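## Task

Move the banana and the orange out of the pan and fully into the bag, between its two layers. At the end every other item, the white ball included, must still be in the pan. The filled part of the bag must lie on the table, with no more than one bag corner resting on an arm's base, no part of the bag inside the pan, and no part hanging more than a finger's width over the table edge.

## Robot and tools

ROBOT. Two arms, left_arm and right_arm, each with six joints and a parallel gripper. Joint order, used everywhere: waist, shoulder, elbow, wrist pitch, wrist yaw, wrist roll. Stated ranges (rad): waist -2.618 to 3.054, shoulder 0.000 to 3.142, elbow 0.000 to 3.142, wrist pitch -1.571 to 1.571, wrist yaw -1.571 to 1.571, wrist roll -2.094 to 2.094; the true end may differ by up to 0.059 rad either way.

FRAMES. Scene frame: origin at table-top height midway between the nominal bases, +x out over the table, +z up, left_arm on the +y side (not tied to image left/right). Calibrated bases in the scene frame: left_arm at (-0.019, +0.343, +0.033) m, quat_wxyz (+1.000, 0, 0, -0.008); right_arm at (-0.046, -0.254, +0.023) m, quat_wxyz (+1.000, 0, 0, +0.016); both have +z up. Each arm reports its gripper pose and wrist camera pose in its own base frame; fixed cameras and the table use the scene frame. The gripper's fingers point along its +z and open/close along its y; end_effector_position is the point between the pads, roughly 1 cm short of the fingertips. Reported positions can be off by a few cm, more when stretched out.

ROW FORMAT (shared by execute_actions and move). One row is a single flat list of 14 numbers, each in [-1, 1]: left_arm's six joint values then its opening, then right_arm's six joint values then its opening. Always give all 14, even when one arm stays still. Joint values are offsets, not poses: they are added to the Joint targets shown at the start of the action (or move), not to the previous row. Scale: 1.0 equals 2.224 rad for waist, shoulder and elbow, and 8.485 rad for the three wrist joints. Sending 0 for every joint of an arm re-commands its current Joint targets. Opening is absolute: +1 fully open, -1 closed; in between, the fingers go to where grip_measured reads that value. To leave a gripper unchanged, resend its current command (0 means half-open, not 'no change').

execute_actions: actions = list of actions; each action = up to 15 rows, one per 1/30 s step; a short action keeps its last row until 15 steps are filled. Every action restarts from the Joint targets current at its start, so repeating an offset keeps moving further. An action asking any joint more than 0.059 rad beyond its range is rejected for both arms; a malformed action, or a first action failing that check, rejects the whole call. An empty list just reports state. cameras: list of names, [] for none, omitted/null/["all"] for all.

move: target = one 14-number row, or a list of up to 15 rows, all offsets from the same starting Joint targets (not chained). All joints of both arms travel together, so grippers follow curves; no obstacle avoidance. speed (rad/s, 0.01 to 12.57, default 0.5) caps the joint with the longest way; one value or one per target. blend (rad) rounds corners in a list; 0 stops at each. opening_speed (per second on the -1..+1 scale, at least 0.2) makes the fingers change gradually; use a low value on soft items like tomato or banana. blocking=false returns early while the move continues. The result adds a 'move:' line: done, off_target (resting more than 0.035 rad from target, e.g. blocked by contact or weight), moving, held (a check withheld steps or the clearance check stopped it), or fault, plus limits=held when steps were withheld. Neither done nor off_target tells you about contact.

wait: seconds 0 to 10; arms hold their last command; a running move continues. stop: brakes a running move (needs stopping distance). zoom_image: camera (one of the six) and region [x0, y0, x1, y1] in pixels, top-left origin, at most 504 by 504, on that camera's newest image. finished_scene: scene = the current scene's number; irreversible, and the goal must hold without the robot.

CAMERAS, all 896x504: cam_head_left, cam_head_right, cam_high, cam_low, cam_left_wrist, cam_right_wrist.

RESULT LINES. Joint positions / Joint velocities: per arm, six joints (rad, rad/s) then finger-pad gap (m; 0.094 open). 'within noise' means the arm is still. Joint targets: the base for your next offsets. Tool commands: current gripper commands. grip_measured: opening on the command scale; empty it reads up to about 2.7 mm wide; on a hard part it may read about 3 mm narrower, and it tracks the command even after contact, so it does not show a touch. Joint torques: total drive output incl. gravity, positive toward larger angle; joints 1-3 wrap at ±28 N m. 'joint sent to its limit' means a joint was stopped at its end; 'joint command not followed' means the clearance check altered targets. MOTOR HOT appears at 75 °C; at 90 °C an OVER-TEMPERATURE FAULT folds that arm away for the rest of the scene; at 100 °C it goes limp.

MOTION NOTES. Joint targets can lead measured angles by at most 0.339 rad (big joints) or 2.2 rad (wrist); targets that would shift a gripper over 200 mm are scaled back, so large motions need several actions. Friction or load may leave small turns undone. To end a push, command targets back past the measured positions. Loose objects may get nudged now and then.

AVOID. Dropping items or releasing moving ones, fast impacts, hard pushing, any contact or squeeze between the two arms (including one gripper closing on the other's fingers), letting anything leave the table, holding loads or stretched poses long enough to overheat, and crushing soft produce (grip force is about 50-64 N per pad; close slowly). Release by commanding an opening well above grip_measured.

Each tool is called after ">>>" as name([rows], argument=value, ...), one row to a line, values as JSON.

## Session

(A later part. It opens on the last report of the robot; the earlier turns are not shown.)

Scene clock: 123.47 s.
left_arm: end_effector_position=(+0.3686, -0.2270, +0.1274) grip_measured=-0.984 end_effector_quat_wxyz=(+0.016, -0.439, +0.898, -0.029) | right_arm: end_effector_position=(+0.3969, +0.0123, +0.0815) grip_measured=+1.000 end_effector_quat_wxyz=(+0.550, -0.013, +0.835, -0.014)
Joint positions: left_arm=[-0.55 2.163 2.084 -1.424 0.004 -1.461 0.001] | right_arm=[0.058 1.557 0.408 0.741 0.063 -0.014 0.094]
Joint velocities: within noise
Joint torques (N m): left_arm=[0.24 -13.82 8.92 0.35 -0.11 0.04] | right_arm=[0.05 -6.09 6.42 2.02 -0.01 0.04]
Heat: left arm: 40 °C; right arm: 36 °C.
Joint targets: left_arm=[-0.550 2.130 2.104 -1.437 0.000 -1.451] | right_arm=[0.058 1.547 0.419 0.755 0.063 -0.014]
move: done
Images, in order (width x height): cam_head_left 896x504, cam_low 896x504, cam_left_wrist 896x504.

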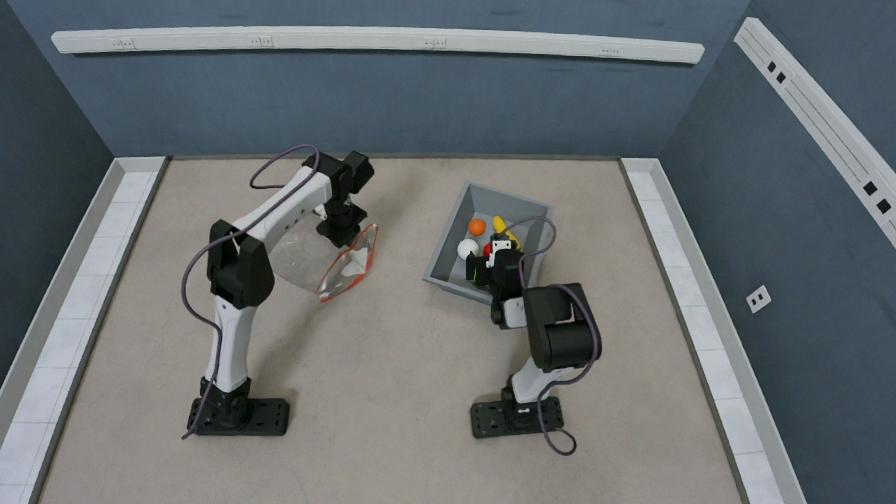

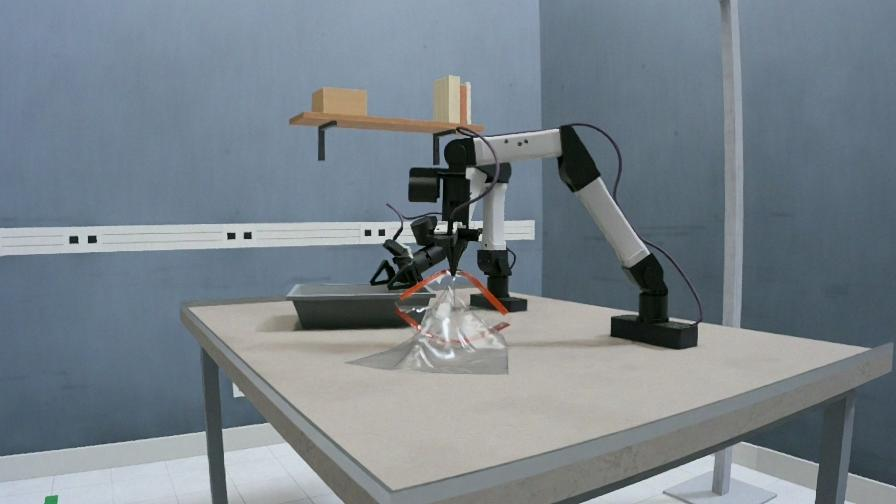

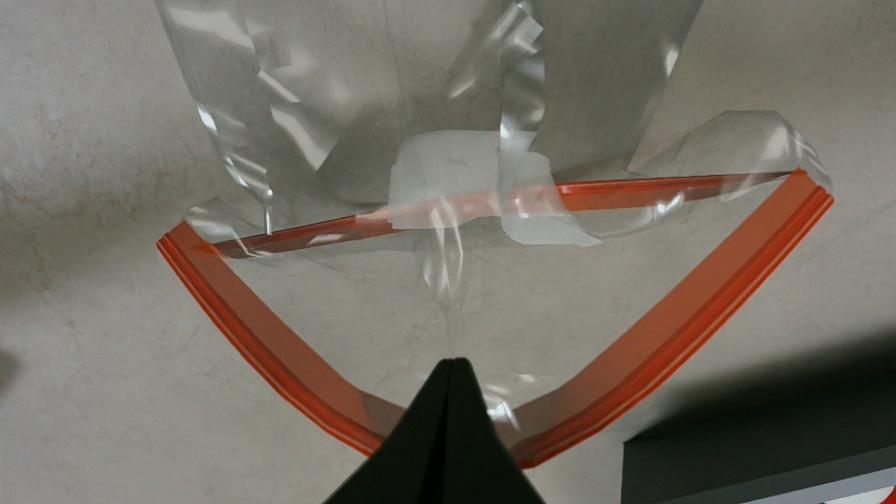

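>>> move(target=[0,0.009,-0.0247,0.0079,0,0,-1,-0.089,0.1845,0.4929,-0.1547,-0.0074,0.0017,1], speed=0.8)

>>> zoom_image(camera="cam_low", region=[310, 250, 560, 400])

Scene clock: 128.83 s.
left_arm: end_effector_position=(+0.3734, -0.2299, +0.1216) grip_measured=-0.984 end_effector_quat_wxyz=(+0.021, -0.439, +0.897, -0.037) | right_arm: end_effector_position=(+0.4876, -0.0683, +0.0976) grip_measured=+1.000 end_effector_quat_wxyz=(+0.275, +0.063, +0.959, -0.024)
Joint positions: left_arm=[-0.55 2.163 2.059 -1.38 0.004 -1.461 0.001] | right_arm=[-0.136 1.941 1.487 -0.558 0.01 -0.007 0.094]
Joint velocities: within noise
Joint torques (N m): left_arm=[0.28 -12.36 6.02 0.66 -0.1 0.05] | right_arm=[-0.36 -8.55 9.55 1.28 -0.08 0.12]
Heat: left arm: 42 °C; right arm: 36 °C.
Joint targets: left_arm=[-0.550 2.150 2.048 -1.370 0.000 -1.451] | right_arm=[-0.140 1.958 1.515 -0.558 0.000 0.000]
move: done

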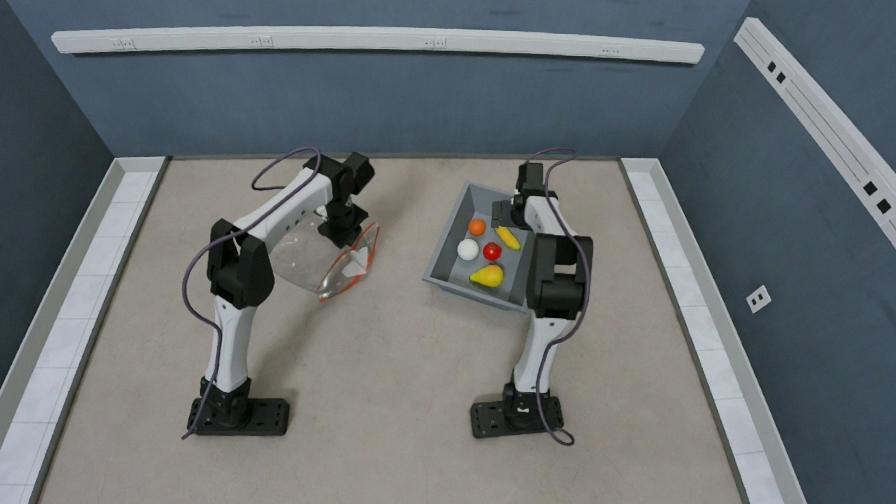

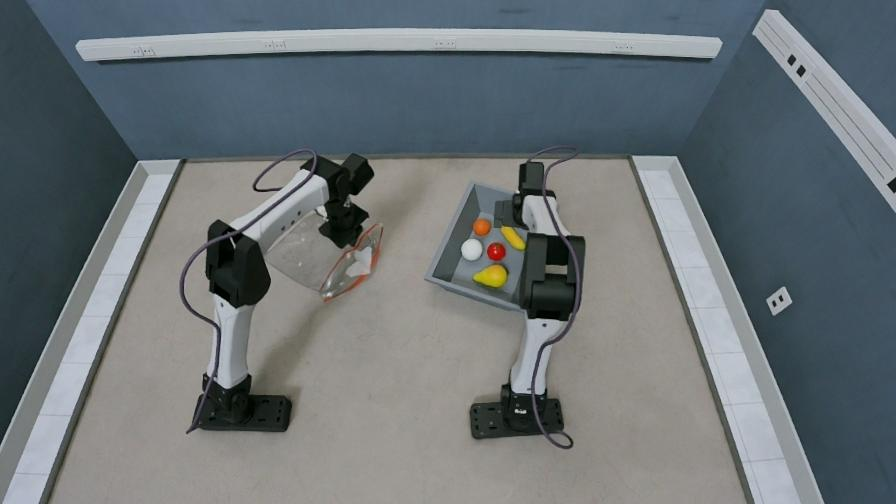

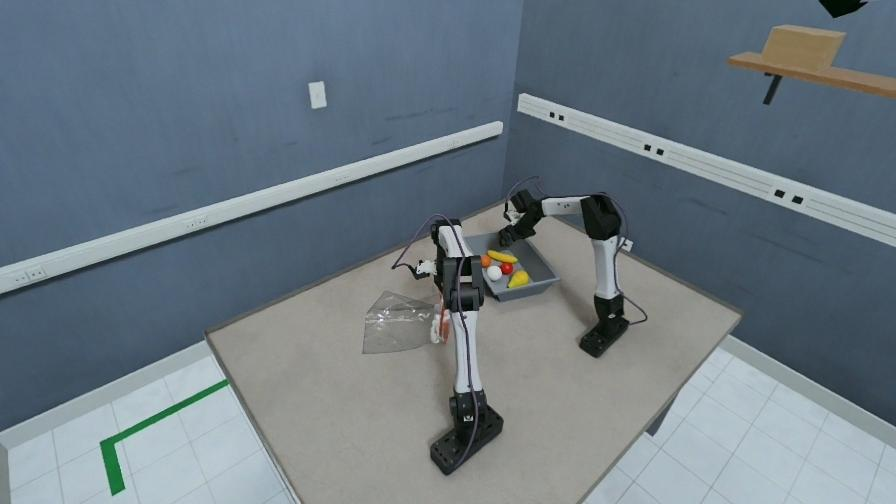

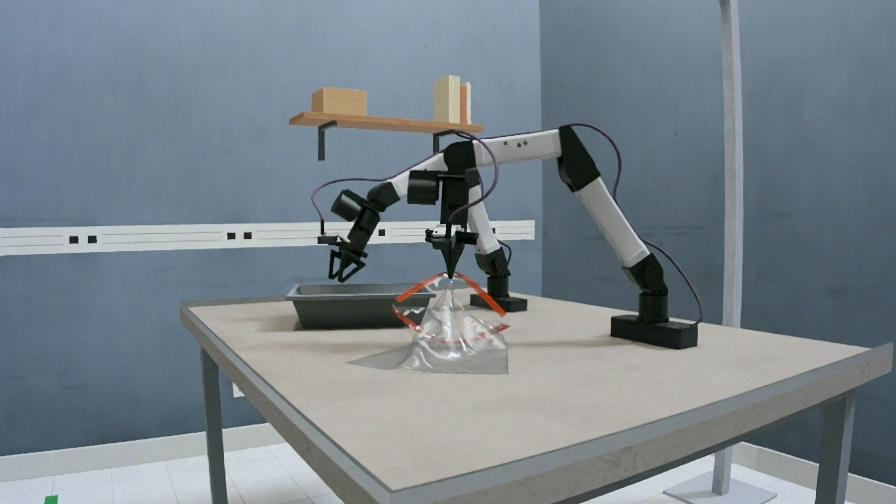

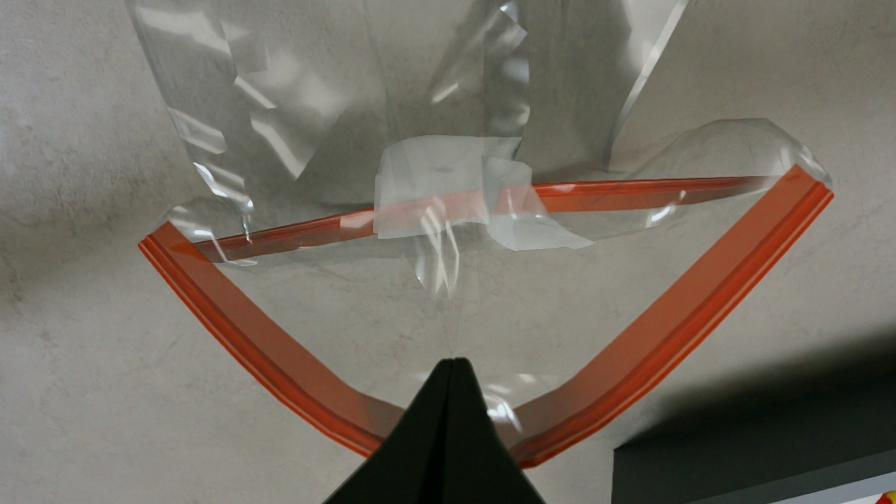

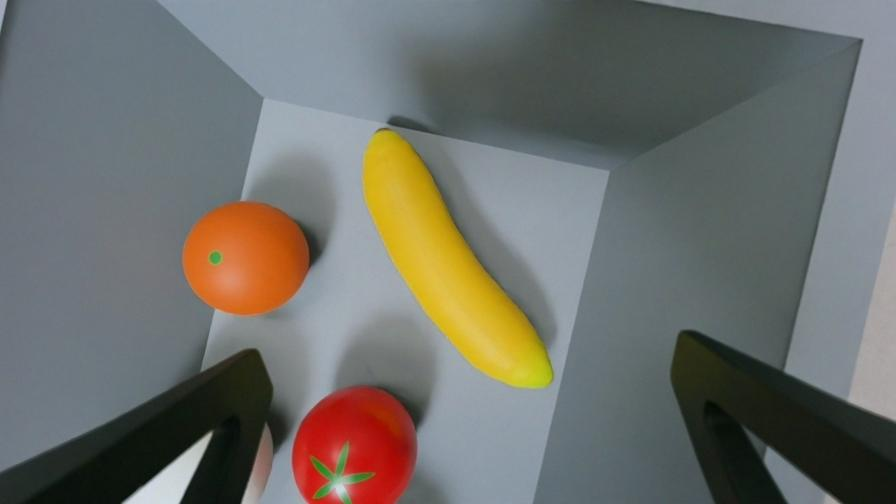

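Scaled by 2.016 from the camera's 896x504 image, which has a finer 1280x720 frame.

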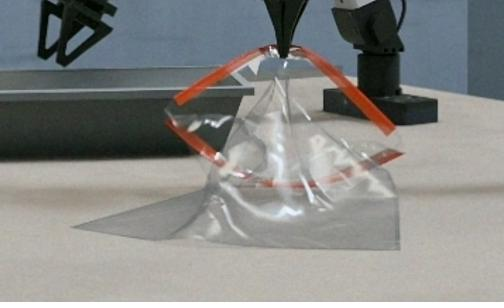

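>>> move(target=[0,0,0,0,0,0,-1,-0.058,0.0925,0.0703,-0.0069,-0.04105,-0.07095,0.1], speed=0.5, cameras=["cam_right_wrist"])

Scene clock: 131.60 s.
left_arm: end_effector_position=(+0.3735, -0.2300, +0.1216) grip_measured=-0.984 end_effector_quat_wxyz=(+0.021, -0.439, +0.897, -0.038) | right_arm: end_effector_position=(+0.5066, -0.0785, +0.0540) grip_measured=+0.101 end_effector_quat_wxyz=(+0.266, -0.194, +0.943, +0.058)
Joint positions: left_arm=[-0.55 2.163 2.059 -1.38 0.004 -1.461 0.001] | right_arm=[-0.265 2.151 1.641 -0.616 -0.336 -0.594 0.052]
Joint velocities: within noise
Joint torques (N m): left_arm=[0.27 -12.34 6.04 0.64 -0.11 0.06] | right_arm=[-0.43 -10.26 9.55 1.06 -0.32 -0.01]
Heat: left arm: 42 °C; right arm: 35 °C.
Joint targets: left_arm=[-0.550 2.150 2.049 -1.370 0.000 -1.451] | right_arm=[-0.269 2.163 1.671 -0.616 -0.348 -0.602]
move: done
Images, in order (width x height): cam_right_wrist 896x504.

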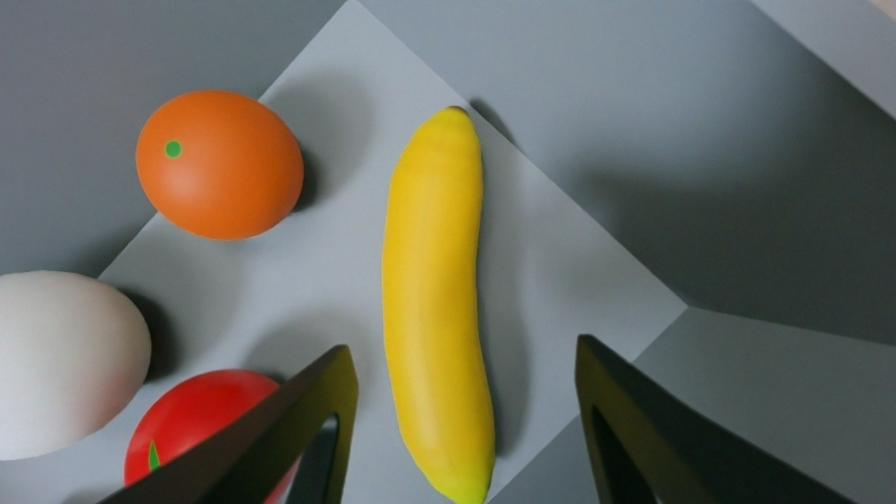

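>>> move([
  [0,0,0,0,0,0,-1,0.0099,0,0,0,0,0,0.1],
  [0,0,0,0,0,0,-1,0.0099,0.0344,-0.038,0.0189,0,0,0.1],
], speed=0.2, cameras=["cam_right_wrist"])

Scene clock: 133.93 s.
left_arm: end_effector_position=(+0.3735, -0.2300, +0.1216) grip_measured=-0.984 end_effector_quat_wxyz=(+0.021, -0.439, +0.897, -0.038) | right_arm: end_effector_position=(+0.5163, -0.0738, +0.0132) grip_measured=+0.101 end_effector_quat_wxyz=(+0.272, -0.202, +0.939, +0.057)
Joint positions: left_arm=[-0.55 2.163 2.059 -1.38 0.004 -1.461 0.001] | right_arm=[-0.252 2.227 1.589 -0.473 -0.339 -0.596 0.052]
Joint velocities: within noise
Joint torques (N m): left_arm=[0.27 -12.33 6.02 0.65 -0.11 0.04] | right_arm=[0.44 -10.62 6.22 1.28 -0.3 -0.01]
Heat: left arm: 43 °C; right arm: 35 °C.
Joint targets: left_arm=[-0.550 2.150 2.049 -1.370 0.000 -1.451] | right_arm=[-0.247 2.240 1.587 -0.456 -0.348 -0.602]
move: done
Images, in order (width x height): cam_right_wrist 896x504.

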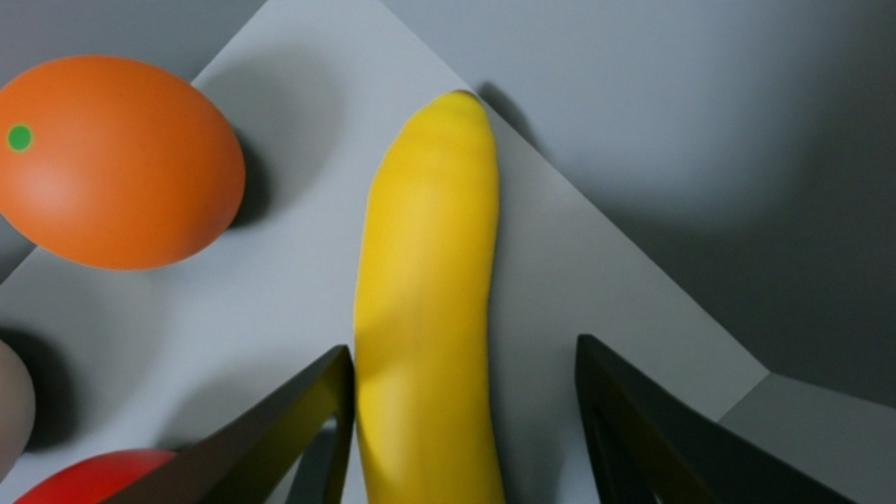

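>>> execute_actions(actions=[])

Scene clock: 134.93 s.
left_arm: end_effector_position=(+0.3735, -0.2300, +0.1216) grip_measured=-0.984 end_effector_quat_wxyz=(+0.021, -0.439, +0.897, -0.038) | right_arm: end_effector_position=(+0.5164, -0.0738, +0.0133) grip_measured=+0.101 end_effector_quat_wxyz=(+0.272, -0.202, +0.939, +0.057)
Joint positions: left_arm=[-0.55 2.163 2.059 -1.38 0.004 -1.461 0.001] | right_arm=[-0.252 2.227 1.589 -0.472 -0.339 -0.596 0.052]
Joint velocities: within noise
Joint torques (N m): left_arm=[0.23 -12.33 6.06 0.65 -0.11 0.05] | right_arm=[0.47 -10.62 6.22 1.26 -0.31 -0.02]
Heat: left arm: 43 °C; right arm: 35 °C.
Joint targets: left_arm=[-0.550 2.150 2.049 -1.370 0.000 -1.451] | right_arm=[-0.247 2.240 1.587 -0.456 -0.348 -0.602]
Tool commands: left_gripper/opening=-1.0 right_gripper/opening=+0.1

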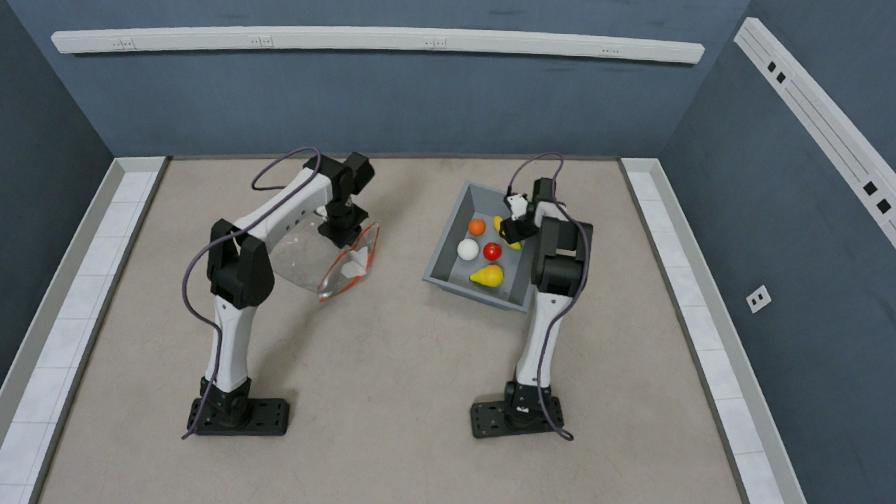

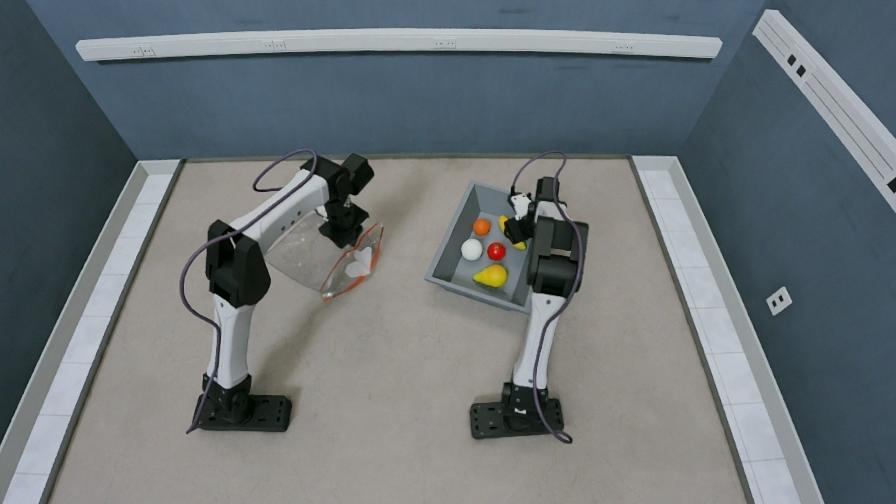

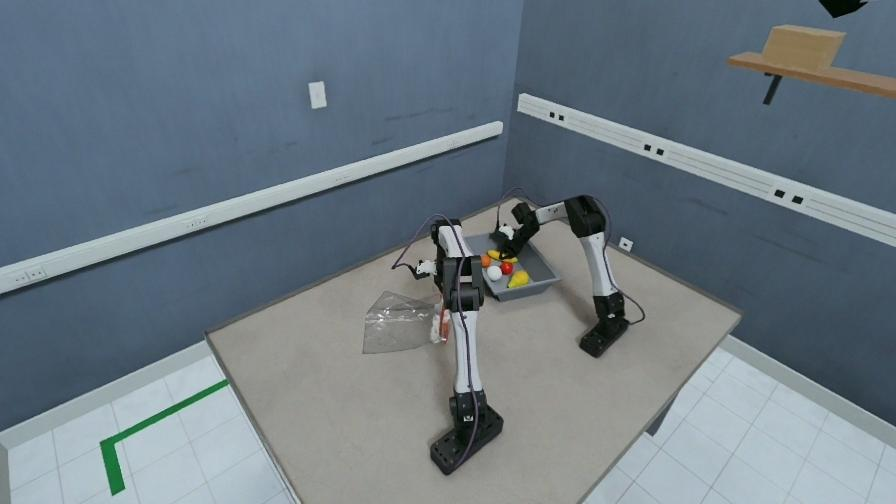

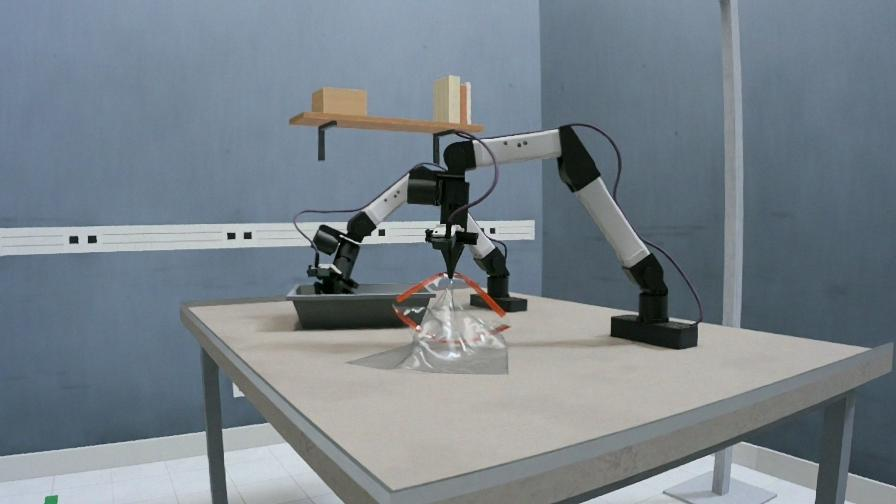

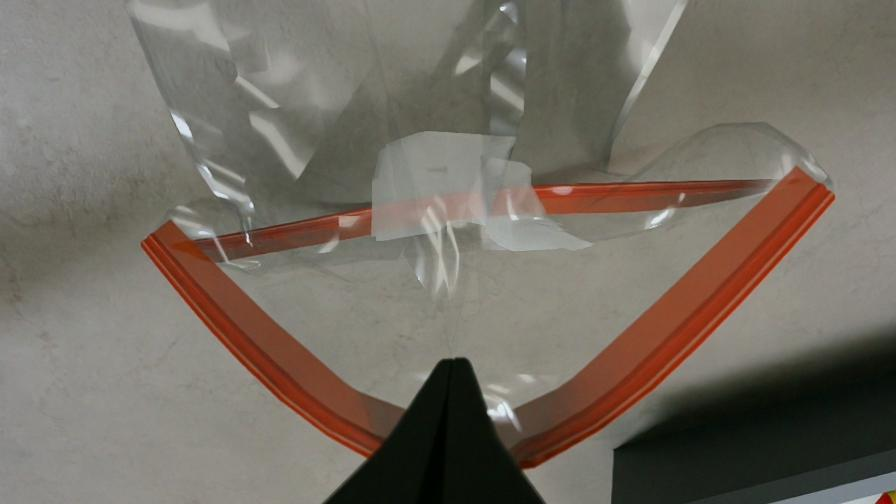

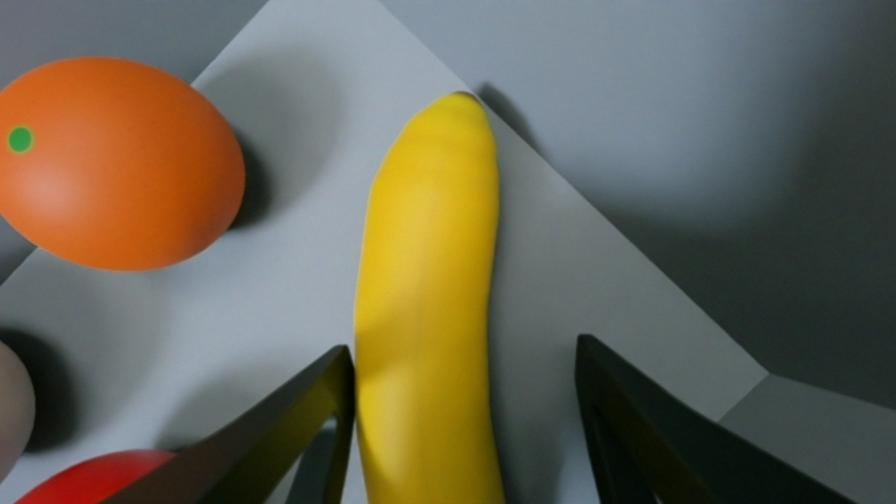

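>>> move([
  [0,0,0,0,0,0,-1,0.0081,0,0,0,0,0,0.1],
  [0,0,0,0,0,0,-1,0.0081,-0.0069,-0.029,0.0058,0,0,0.1],
], speed=0.15, cameras=["cam_right_wrist"])

Scene clock: 136.40 s.
left_arm: end_effector_position=(+0.3735, -0.2300, +0.1216) grip_measured=-0.984 end_effector_quat_wxyz=(+0.021, -0.439, +0.897, -0.038) | right_arm: end_effector_position=(+0.5100, -0.0622, -0.0013) grip_measured=+0.101 end_effector_quat_wxyz=(+0.269, -0.211, +0.938, +0.062)
Joint positions: left_arm=[-0.55 2.163 2.059 -1.38 0.004 -1.461 0.001] | right_arm=[-0.233 2.227 1.528 -0.419 -0.341 -0.596 0.052]
Joint velocities: within noise
Joint torques (N m): left_arm=[0.27 -12.36 6.09 0.64 -0.11 0.05] | right_arm=[0.46 -11.82 5.7 1.21 -0.29 -0.02]
Heat: left arm: 43 °C; right arm: 35 °C.
Joint targets: left_arm=[-0.550 2.150 2.049 -1.370 0.000 -1.451] | right_arm=[-0.229 2.225 1.522 -0.407 -0.348 -0.602]
move: done
Images, in order (width x height): cam_right_wrist 896x504.

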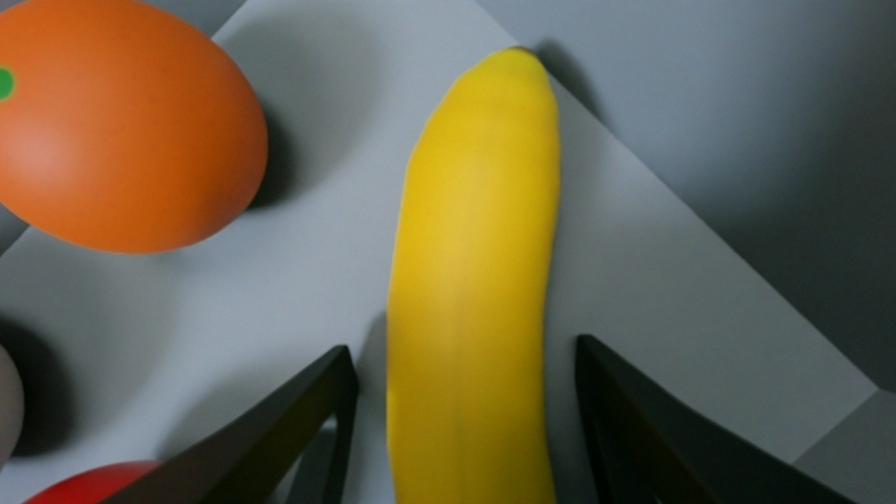

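>>> move(target=[0,0,0,0,0,0,-1,0,0,0,0,0,0,-0.55], opening_speed=0.4, cameras=["cam_right_wrist"])

Scene clock: 138.50 s.
left_arm: end_effector_position=(+0.3735, -0.2300, +0.1216) grip_measured=-0.984 end_effector_quat_wxyz=(+0.021, -0.439, +0.897, -0.038) | right_arm: end_effector_position=(+0.5103, -0.0622, -0.0011) grip_measured=-0.436 end_effector_quat_wxyz=(+0.270, -0.211, +0.938, +0.062)
Joint positions: left_arm=[-0.55 2.163 2.059 -1.38 0.004 -1.461 0.001] | right_arm=[-0.233 2.227 1.528 -0.418 -0.341 -0.596 0.027]
Joint velocities: within noise
Joint torques (N m): left_arm=[0.25 -12.37 6.04 0.65 -0.11 0.04] | right_arm=[0.46 -11.84 5.75 1.19 -0.28 -0.02]
Heat: left arm: 43 °C; right arm: 36 °C.
Joint targets: left_arm=[-0.550 2.150 2.049 -1.370 0.000 -1.451] | right_arm=[-0.229 2.225 1.522 -0.407 -0.348 -0.602]
move: done
Images, in order (width x height): cam_right_wrist 896x504.

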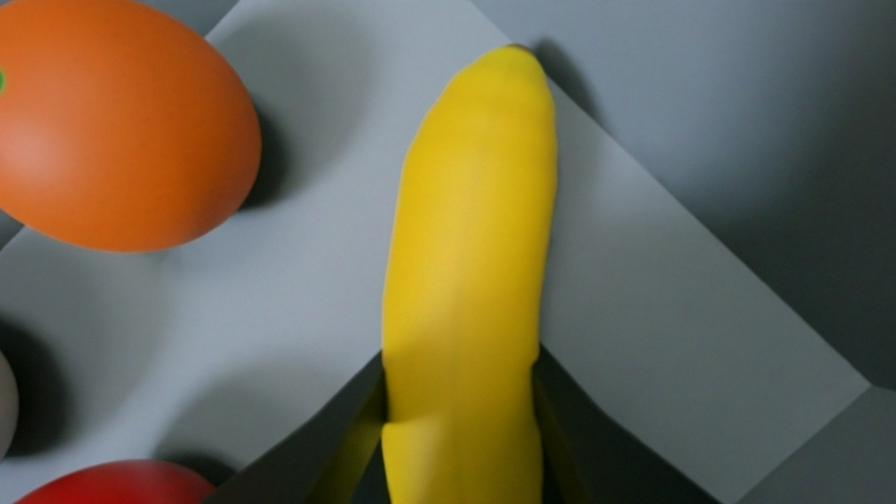

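>>> move([
  [0,0,0,0,0,0,-1,0,-0.0483,0.036,-0.023,0,0,-0.55],
  [0,0,0,0,0,0,-1,0,-0.1025,0.062,-0.044,0,0,-0.55],
], speed=0.25, blend=0.03, cameras=["cam_right_wrist","cam_low"])

Scene clock: 141.47 s.
left_arm: end_effector_position=(+0.3735, -0.2300, +0.1216) grip_measured=-0.984 end_effector_quat_wxyz=(+0.021, -0.439, +0.897, -0.038) | right_arm: end_effector_position=(+0.4774, -0.0543, +0.0883) grip_measured=-0.439 end_effector_quat_wxyz=(+0.240, -0.206, +0.946, +0.077)
Joint positions: left_arm=[-0.55 2.163 2.059 -1.38 0.004 -1.461 0.001] | right_arm=[-0.233 2.041 1.635 -0.779 -0.342 -0.596 0.026]
Joint velocities: within noise
Joint torques (N m): left_arm=[0.27 -12.4 6.04 0.63 -0.11 0.05] | right_arm=[0.46 -14.56 9.09 0.93 -0.28 -0.02]
Heat: left arm: 44 °C; right arm: 37 °C.
Joint targets: left_arm=[-0.550 2.150 2.049 -1.370 0.000 -1.451] | right_arm=[-0.229 1.996 1.660 -0.780 -0.348 -0.602]
move: off_target (right_arm); right_arm: the shoulder is farthest, 0.044 rad from its target
Images, in order (width x height): cam_low 896x504, cam_right_wrist 896x504.

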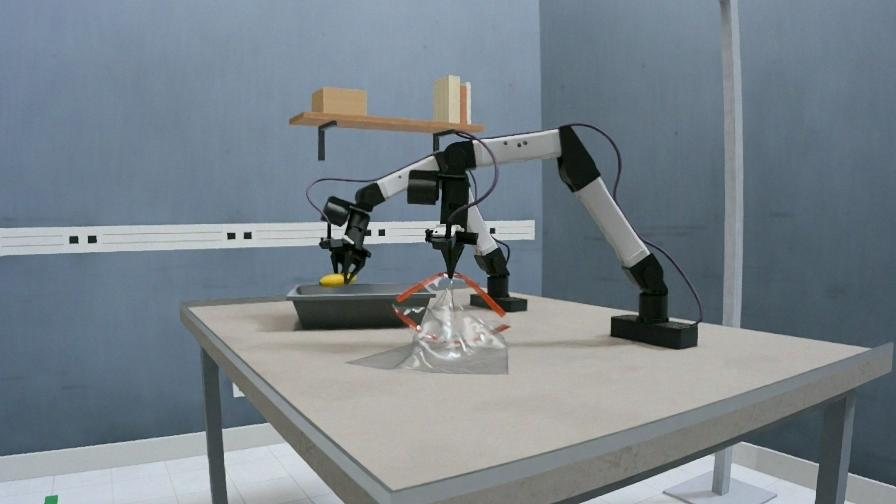

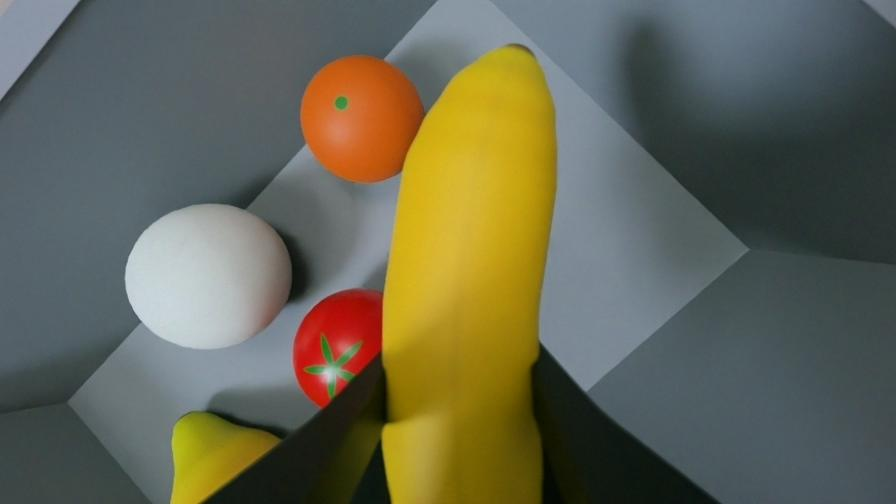

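>>> move([
  [0,0,0,0,0,0,-1,0,-0.06,-0.06,0,0,0,-0.55],
  [0,0,0,0,0,0,-1,0.402,-0.2743,-0.3393,0.0425,0.018,0.071,-0.55],
], speed=0.5, blend=0.05)

Scene clock: 145.87 s.
left_arm: end_effector_position=(+0.3735, -0.2300, +0.1216) grip_measured=-0.984 end_effector_quat_wxyz=(+0.021, -0.439, +0.897, -0.038) | right_arm: end_effector_position=(+0.2659, +0.2509, +0.1108) grip_measured=-0.439 end_effector_quat_wxyz=(+0.258, -0.340, +0.884, +0.190)
Joint positions: left_arm=[-0.55 2.163 2.059 -1.38 0.004 -1.461 0.001] | right_arm=[0.661 1.416 0.908 -0.44 -0.204 -0.007 0.026]
Joint velocities: within noise
Joint torques (N m): left_arm=[0.25 -12.38 6.02 0.64 -0.11 0.04] | right_arm=[0.47 -8.05 6.69 1.56 -0.02 0.1]
Heat: left arm: 44 °C; right arm: 39 °C.
Joint targets: left_arm=[-0.550 2.150 2.049 -1.370 0.000 -1.451] | right_arm=[0.665 1.387 0.905 -0.420 -0.195 0.001]
move: done

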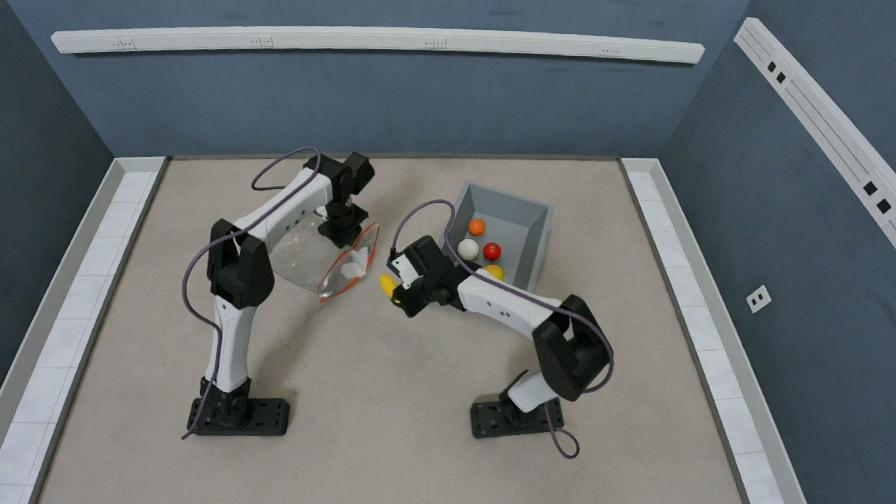

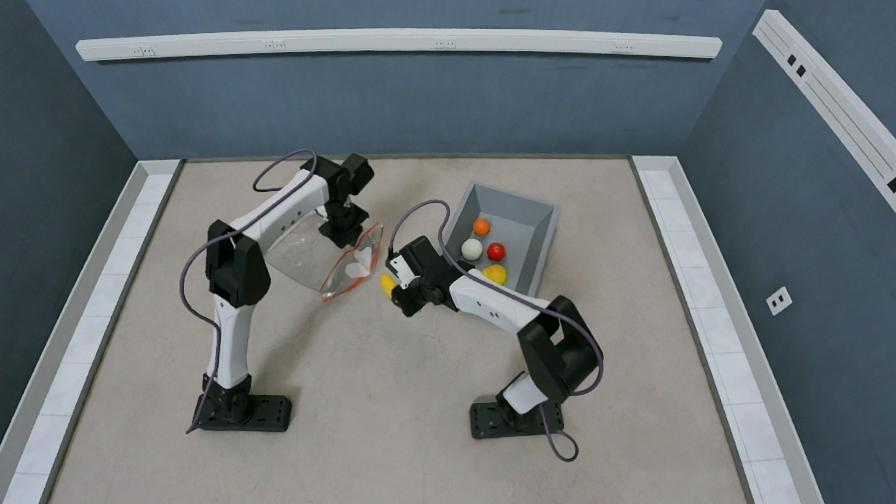

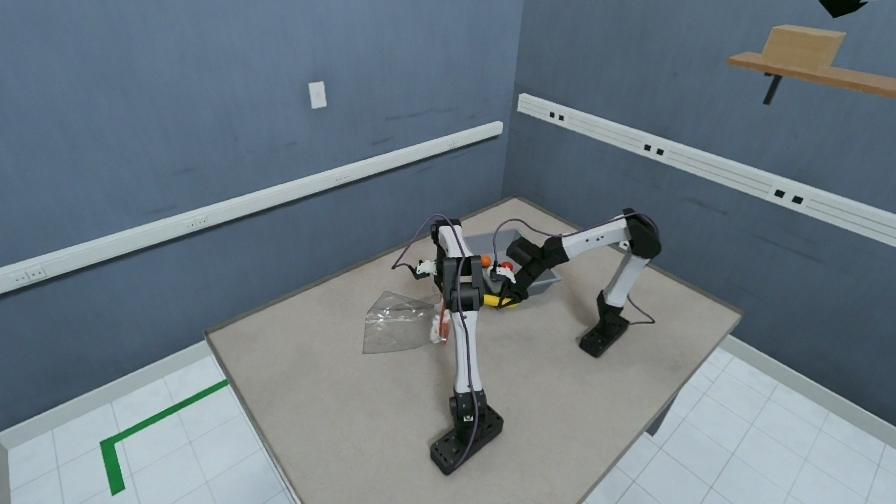

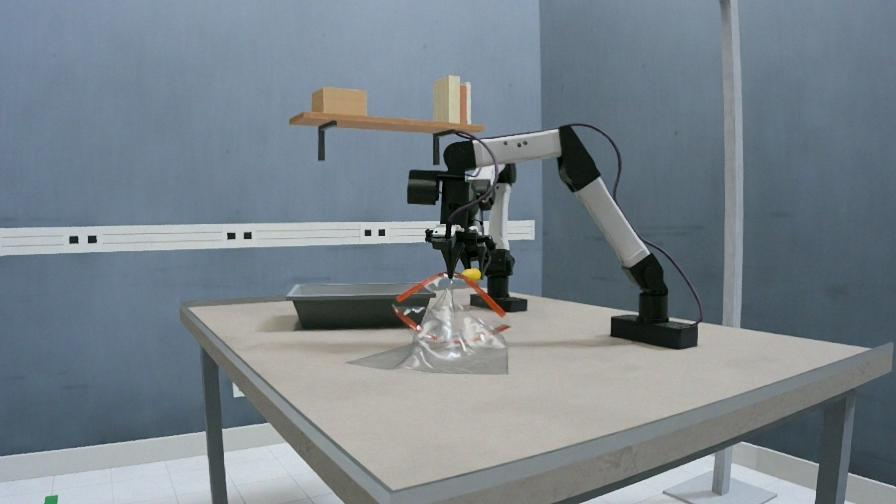

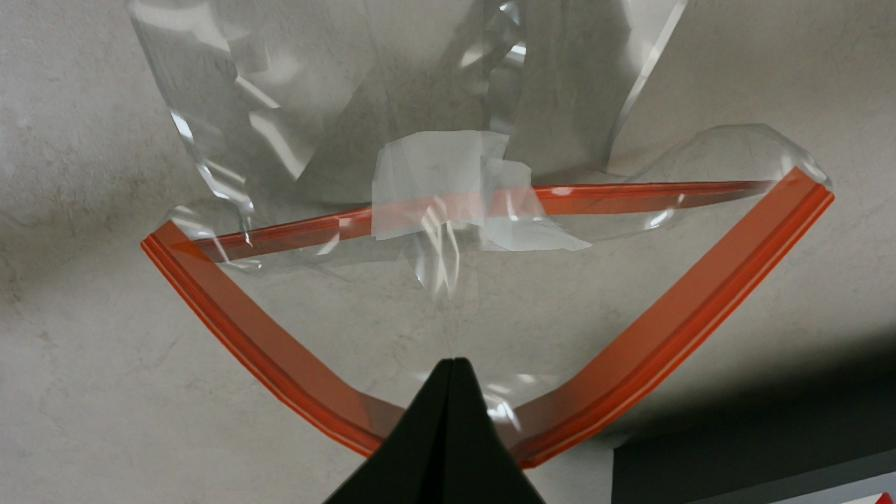

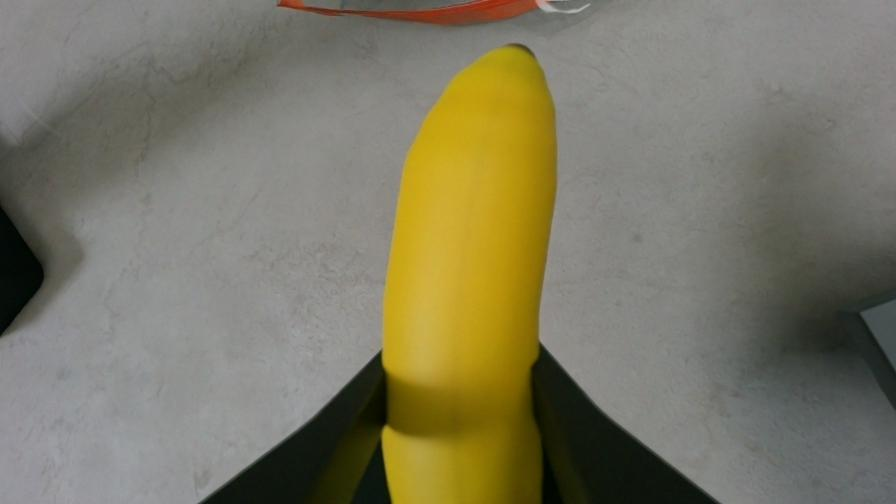

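>>> move(target=[0,0,0,0,0,0,-1,-0.054,0.120,-0.0274,0.0448,-0.0028,0,-0.55], speed=0.35)

Scene clock: 148.47 s.
left_arm: end_effector_position=(+0.3735, -0.2300, +0.1216) grip_measured=-0.984 end_effector_quat_wxyz=(+0.021, -0.439, +0.897, -0.038) | right_arm: end_effector_position=(+0.3319, +0.2455, +0.0592) grip_measured=-0.439 end_effector_quat_wxyz=(+0.307, -0.291, +0.887, +0.187)
Joint positions: left_arm=[-0.55 2.163 2.059 -1.38 0.004 -1.461 0.001] | right_arm=[0.551 1.645 0.846 -0.061 -0.208 -0.006 0.026]
Joint velocities: within noise
Joint torques (N m): left_arm=[0.27 -12.34 6.08 0.64 -0.11 0.05] | right_arm=[-0.5 -6.24 6.28 1.66 -0.21 0.11]
Heat: left arm: 45 °C; right arm: 39 °C.
Joint targets: left_arm=[-0.550 2.150 2.049 -1.370 0.000 -1.451] | right_arm=[0.545 1.653 0.844 -0.039 -0.219 0.001]
move: done

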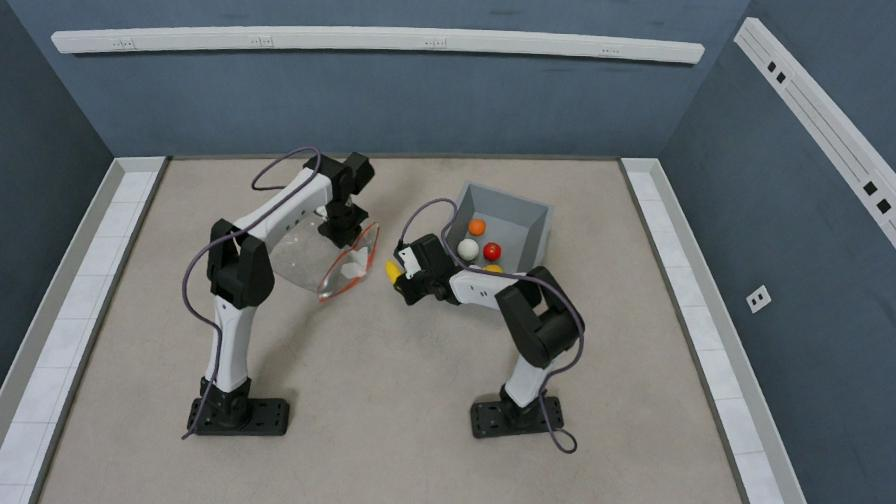

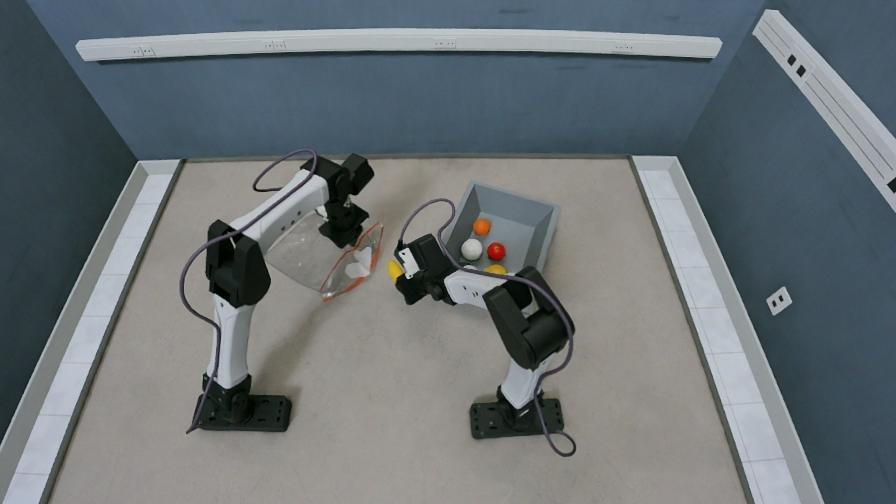

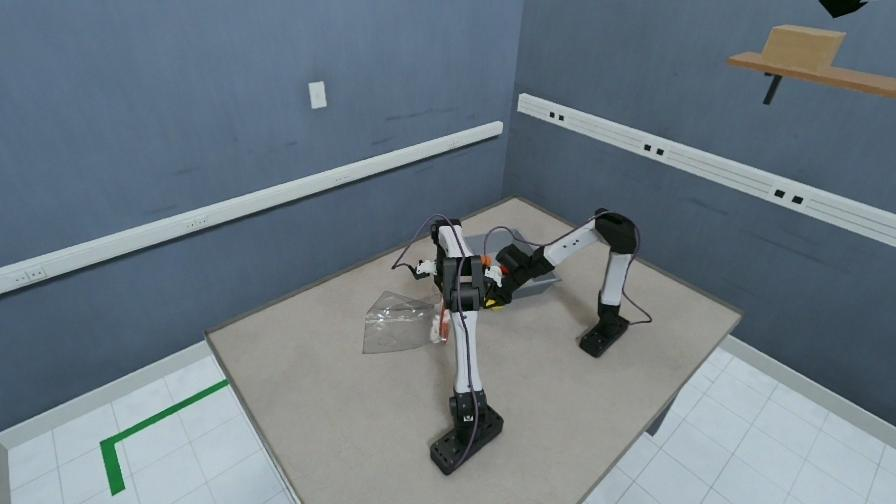

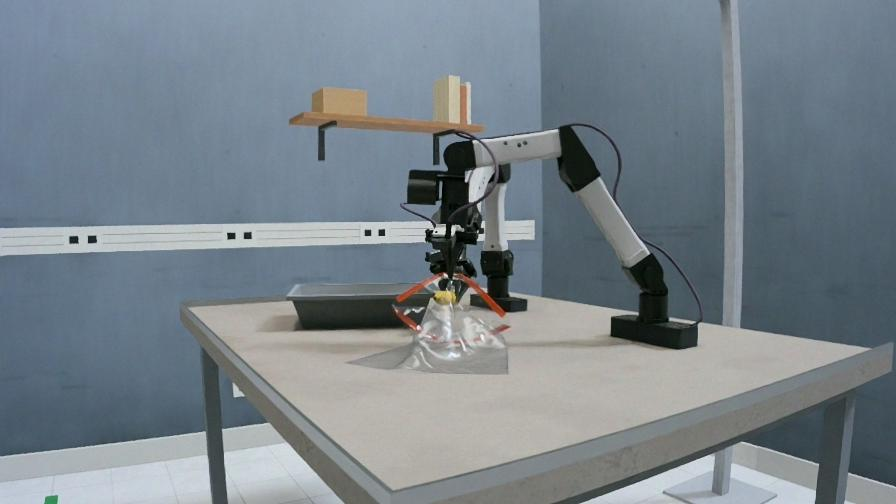

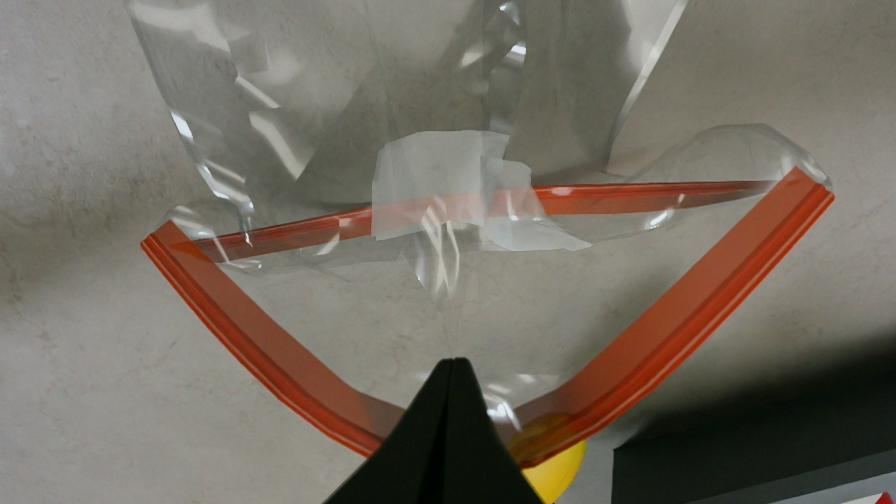

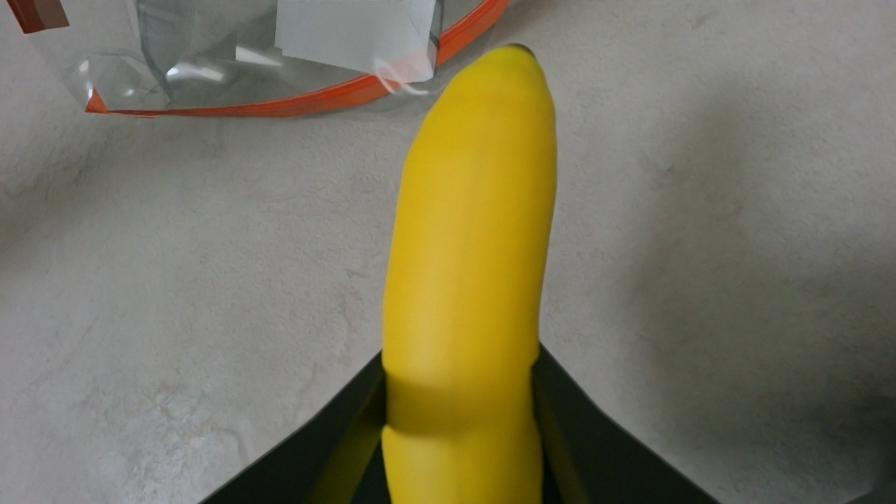

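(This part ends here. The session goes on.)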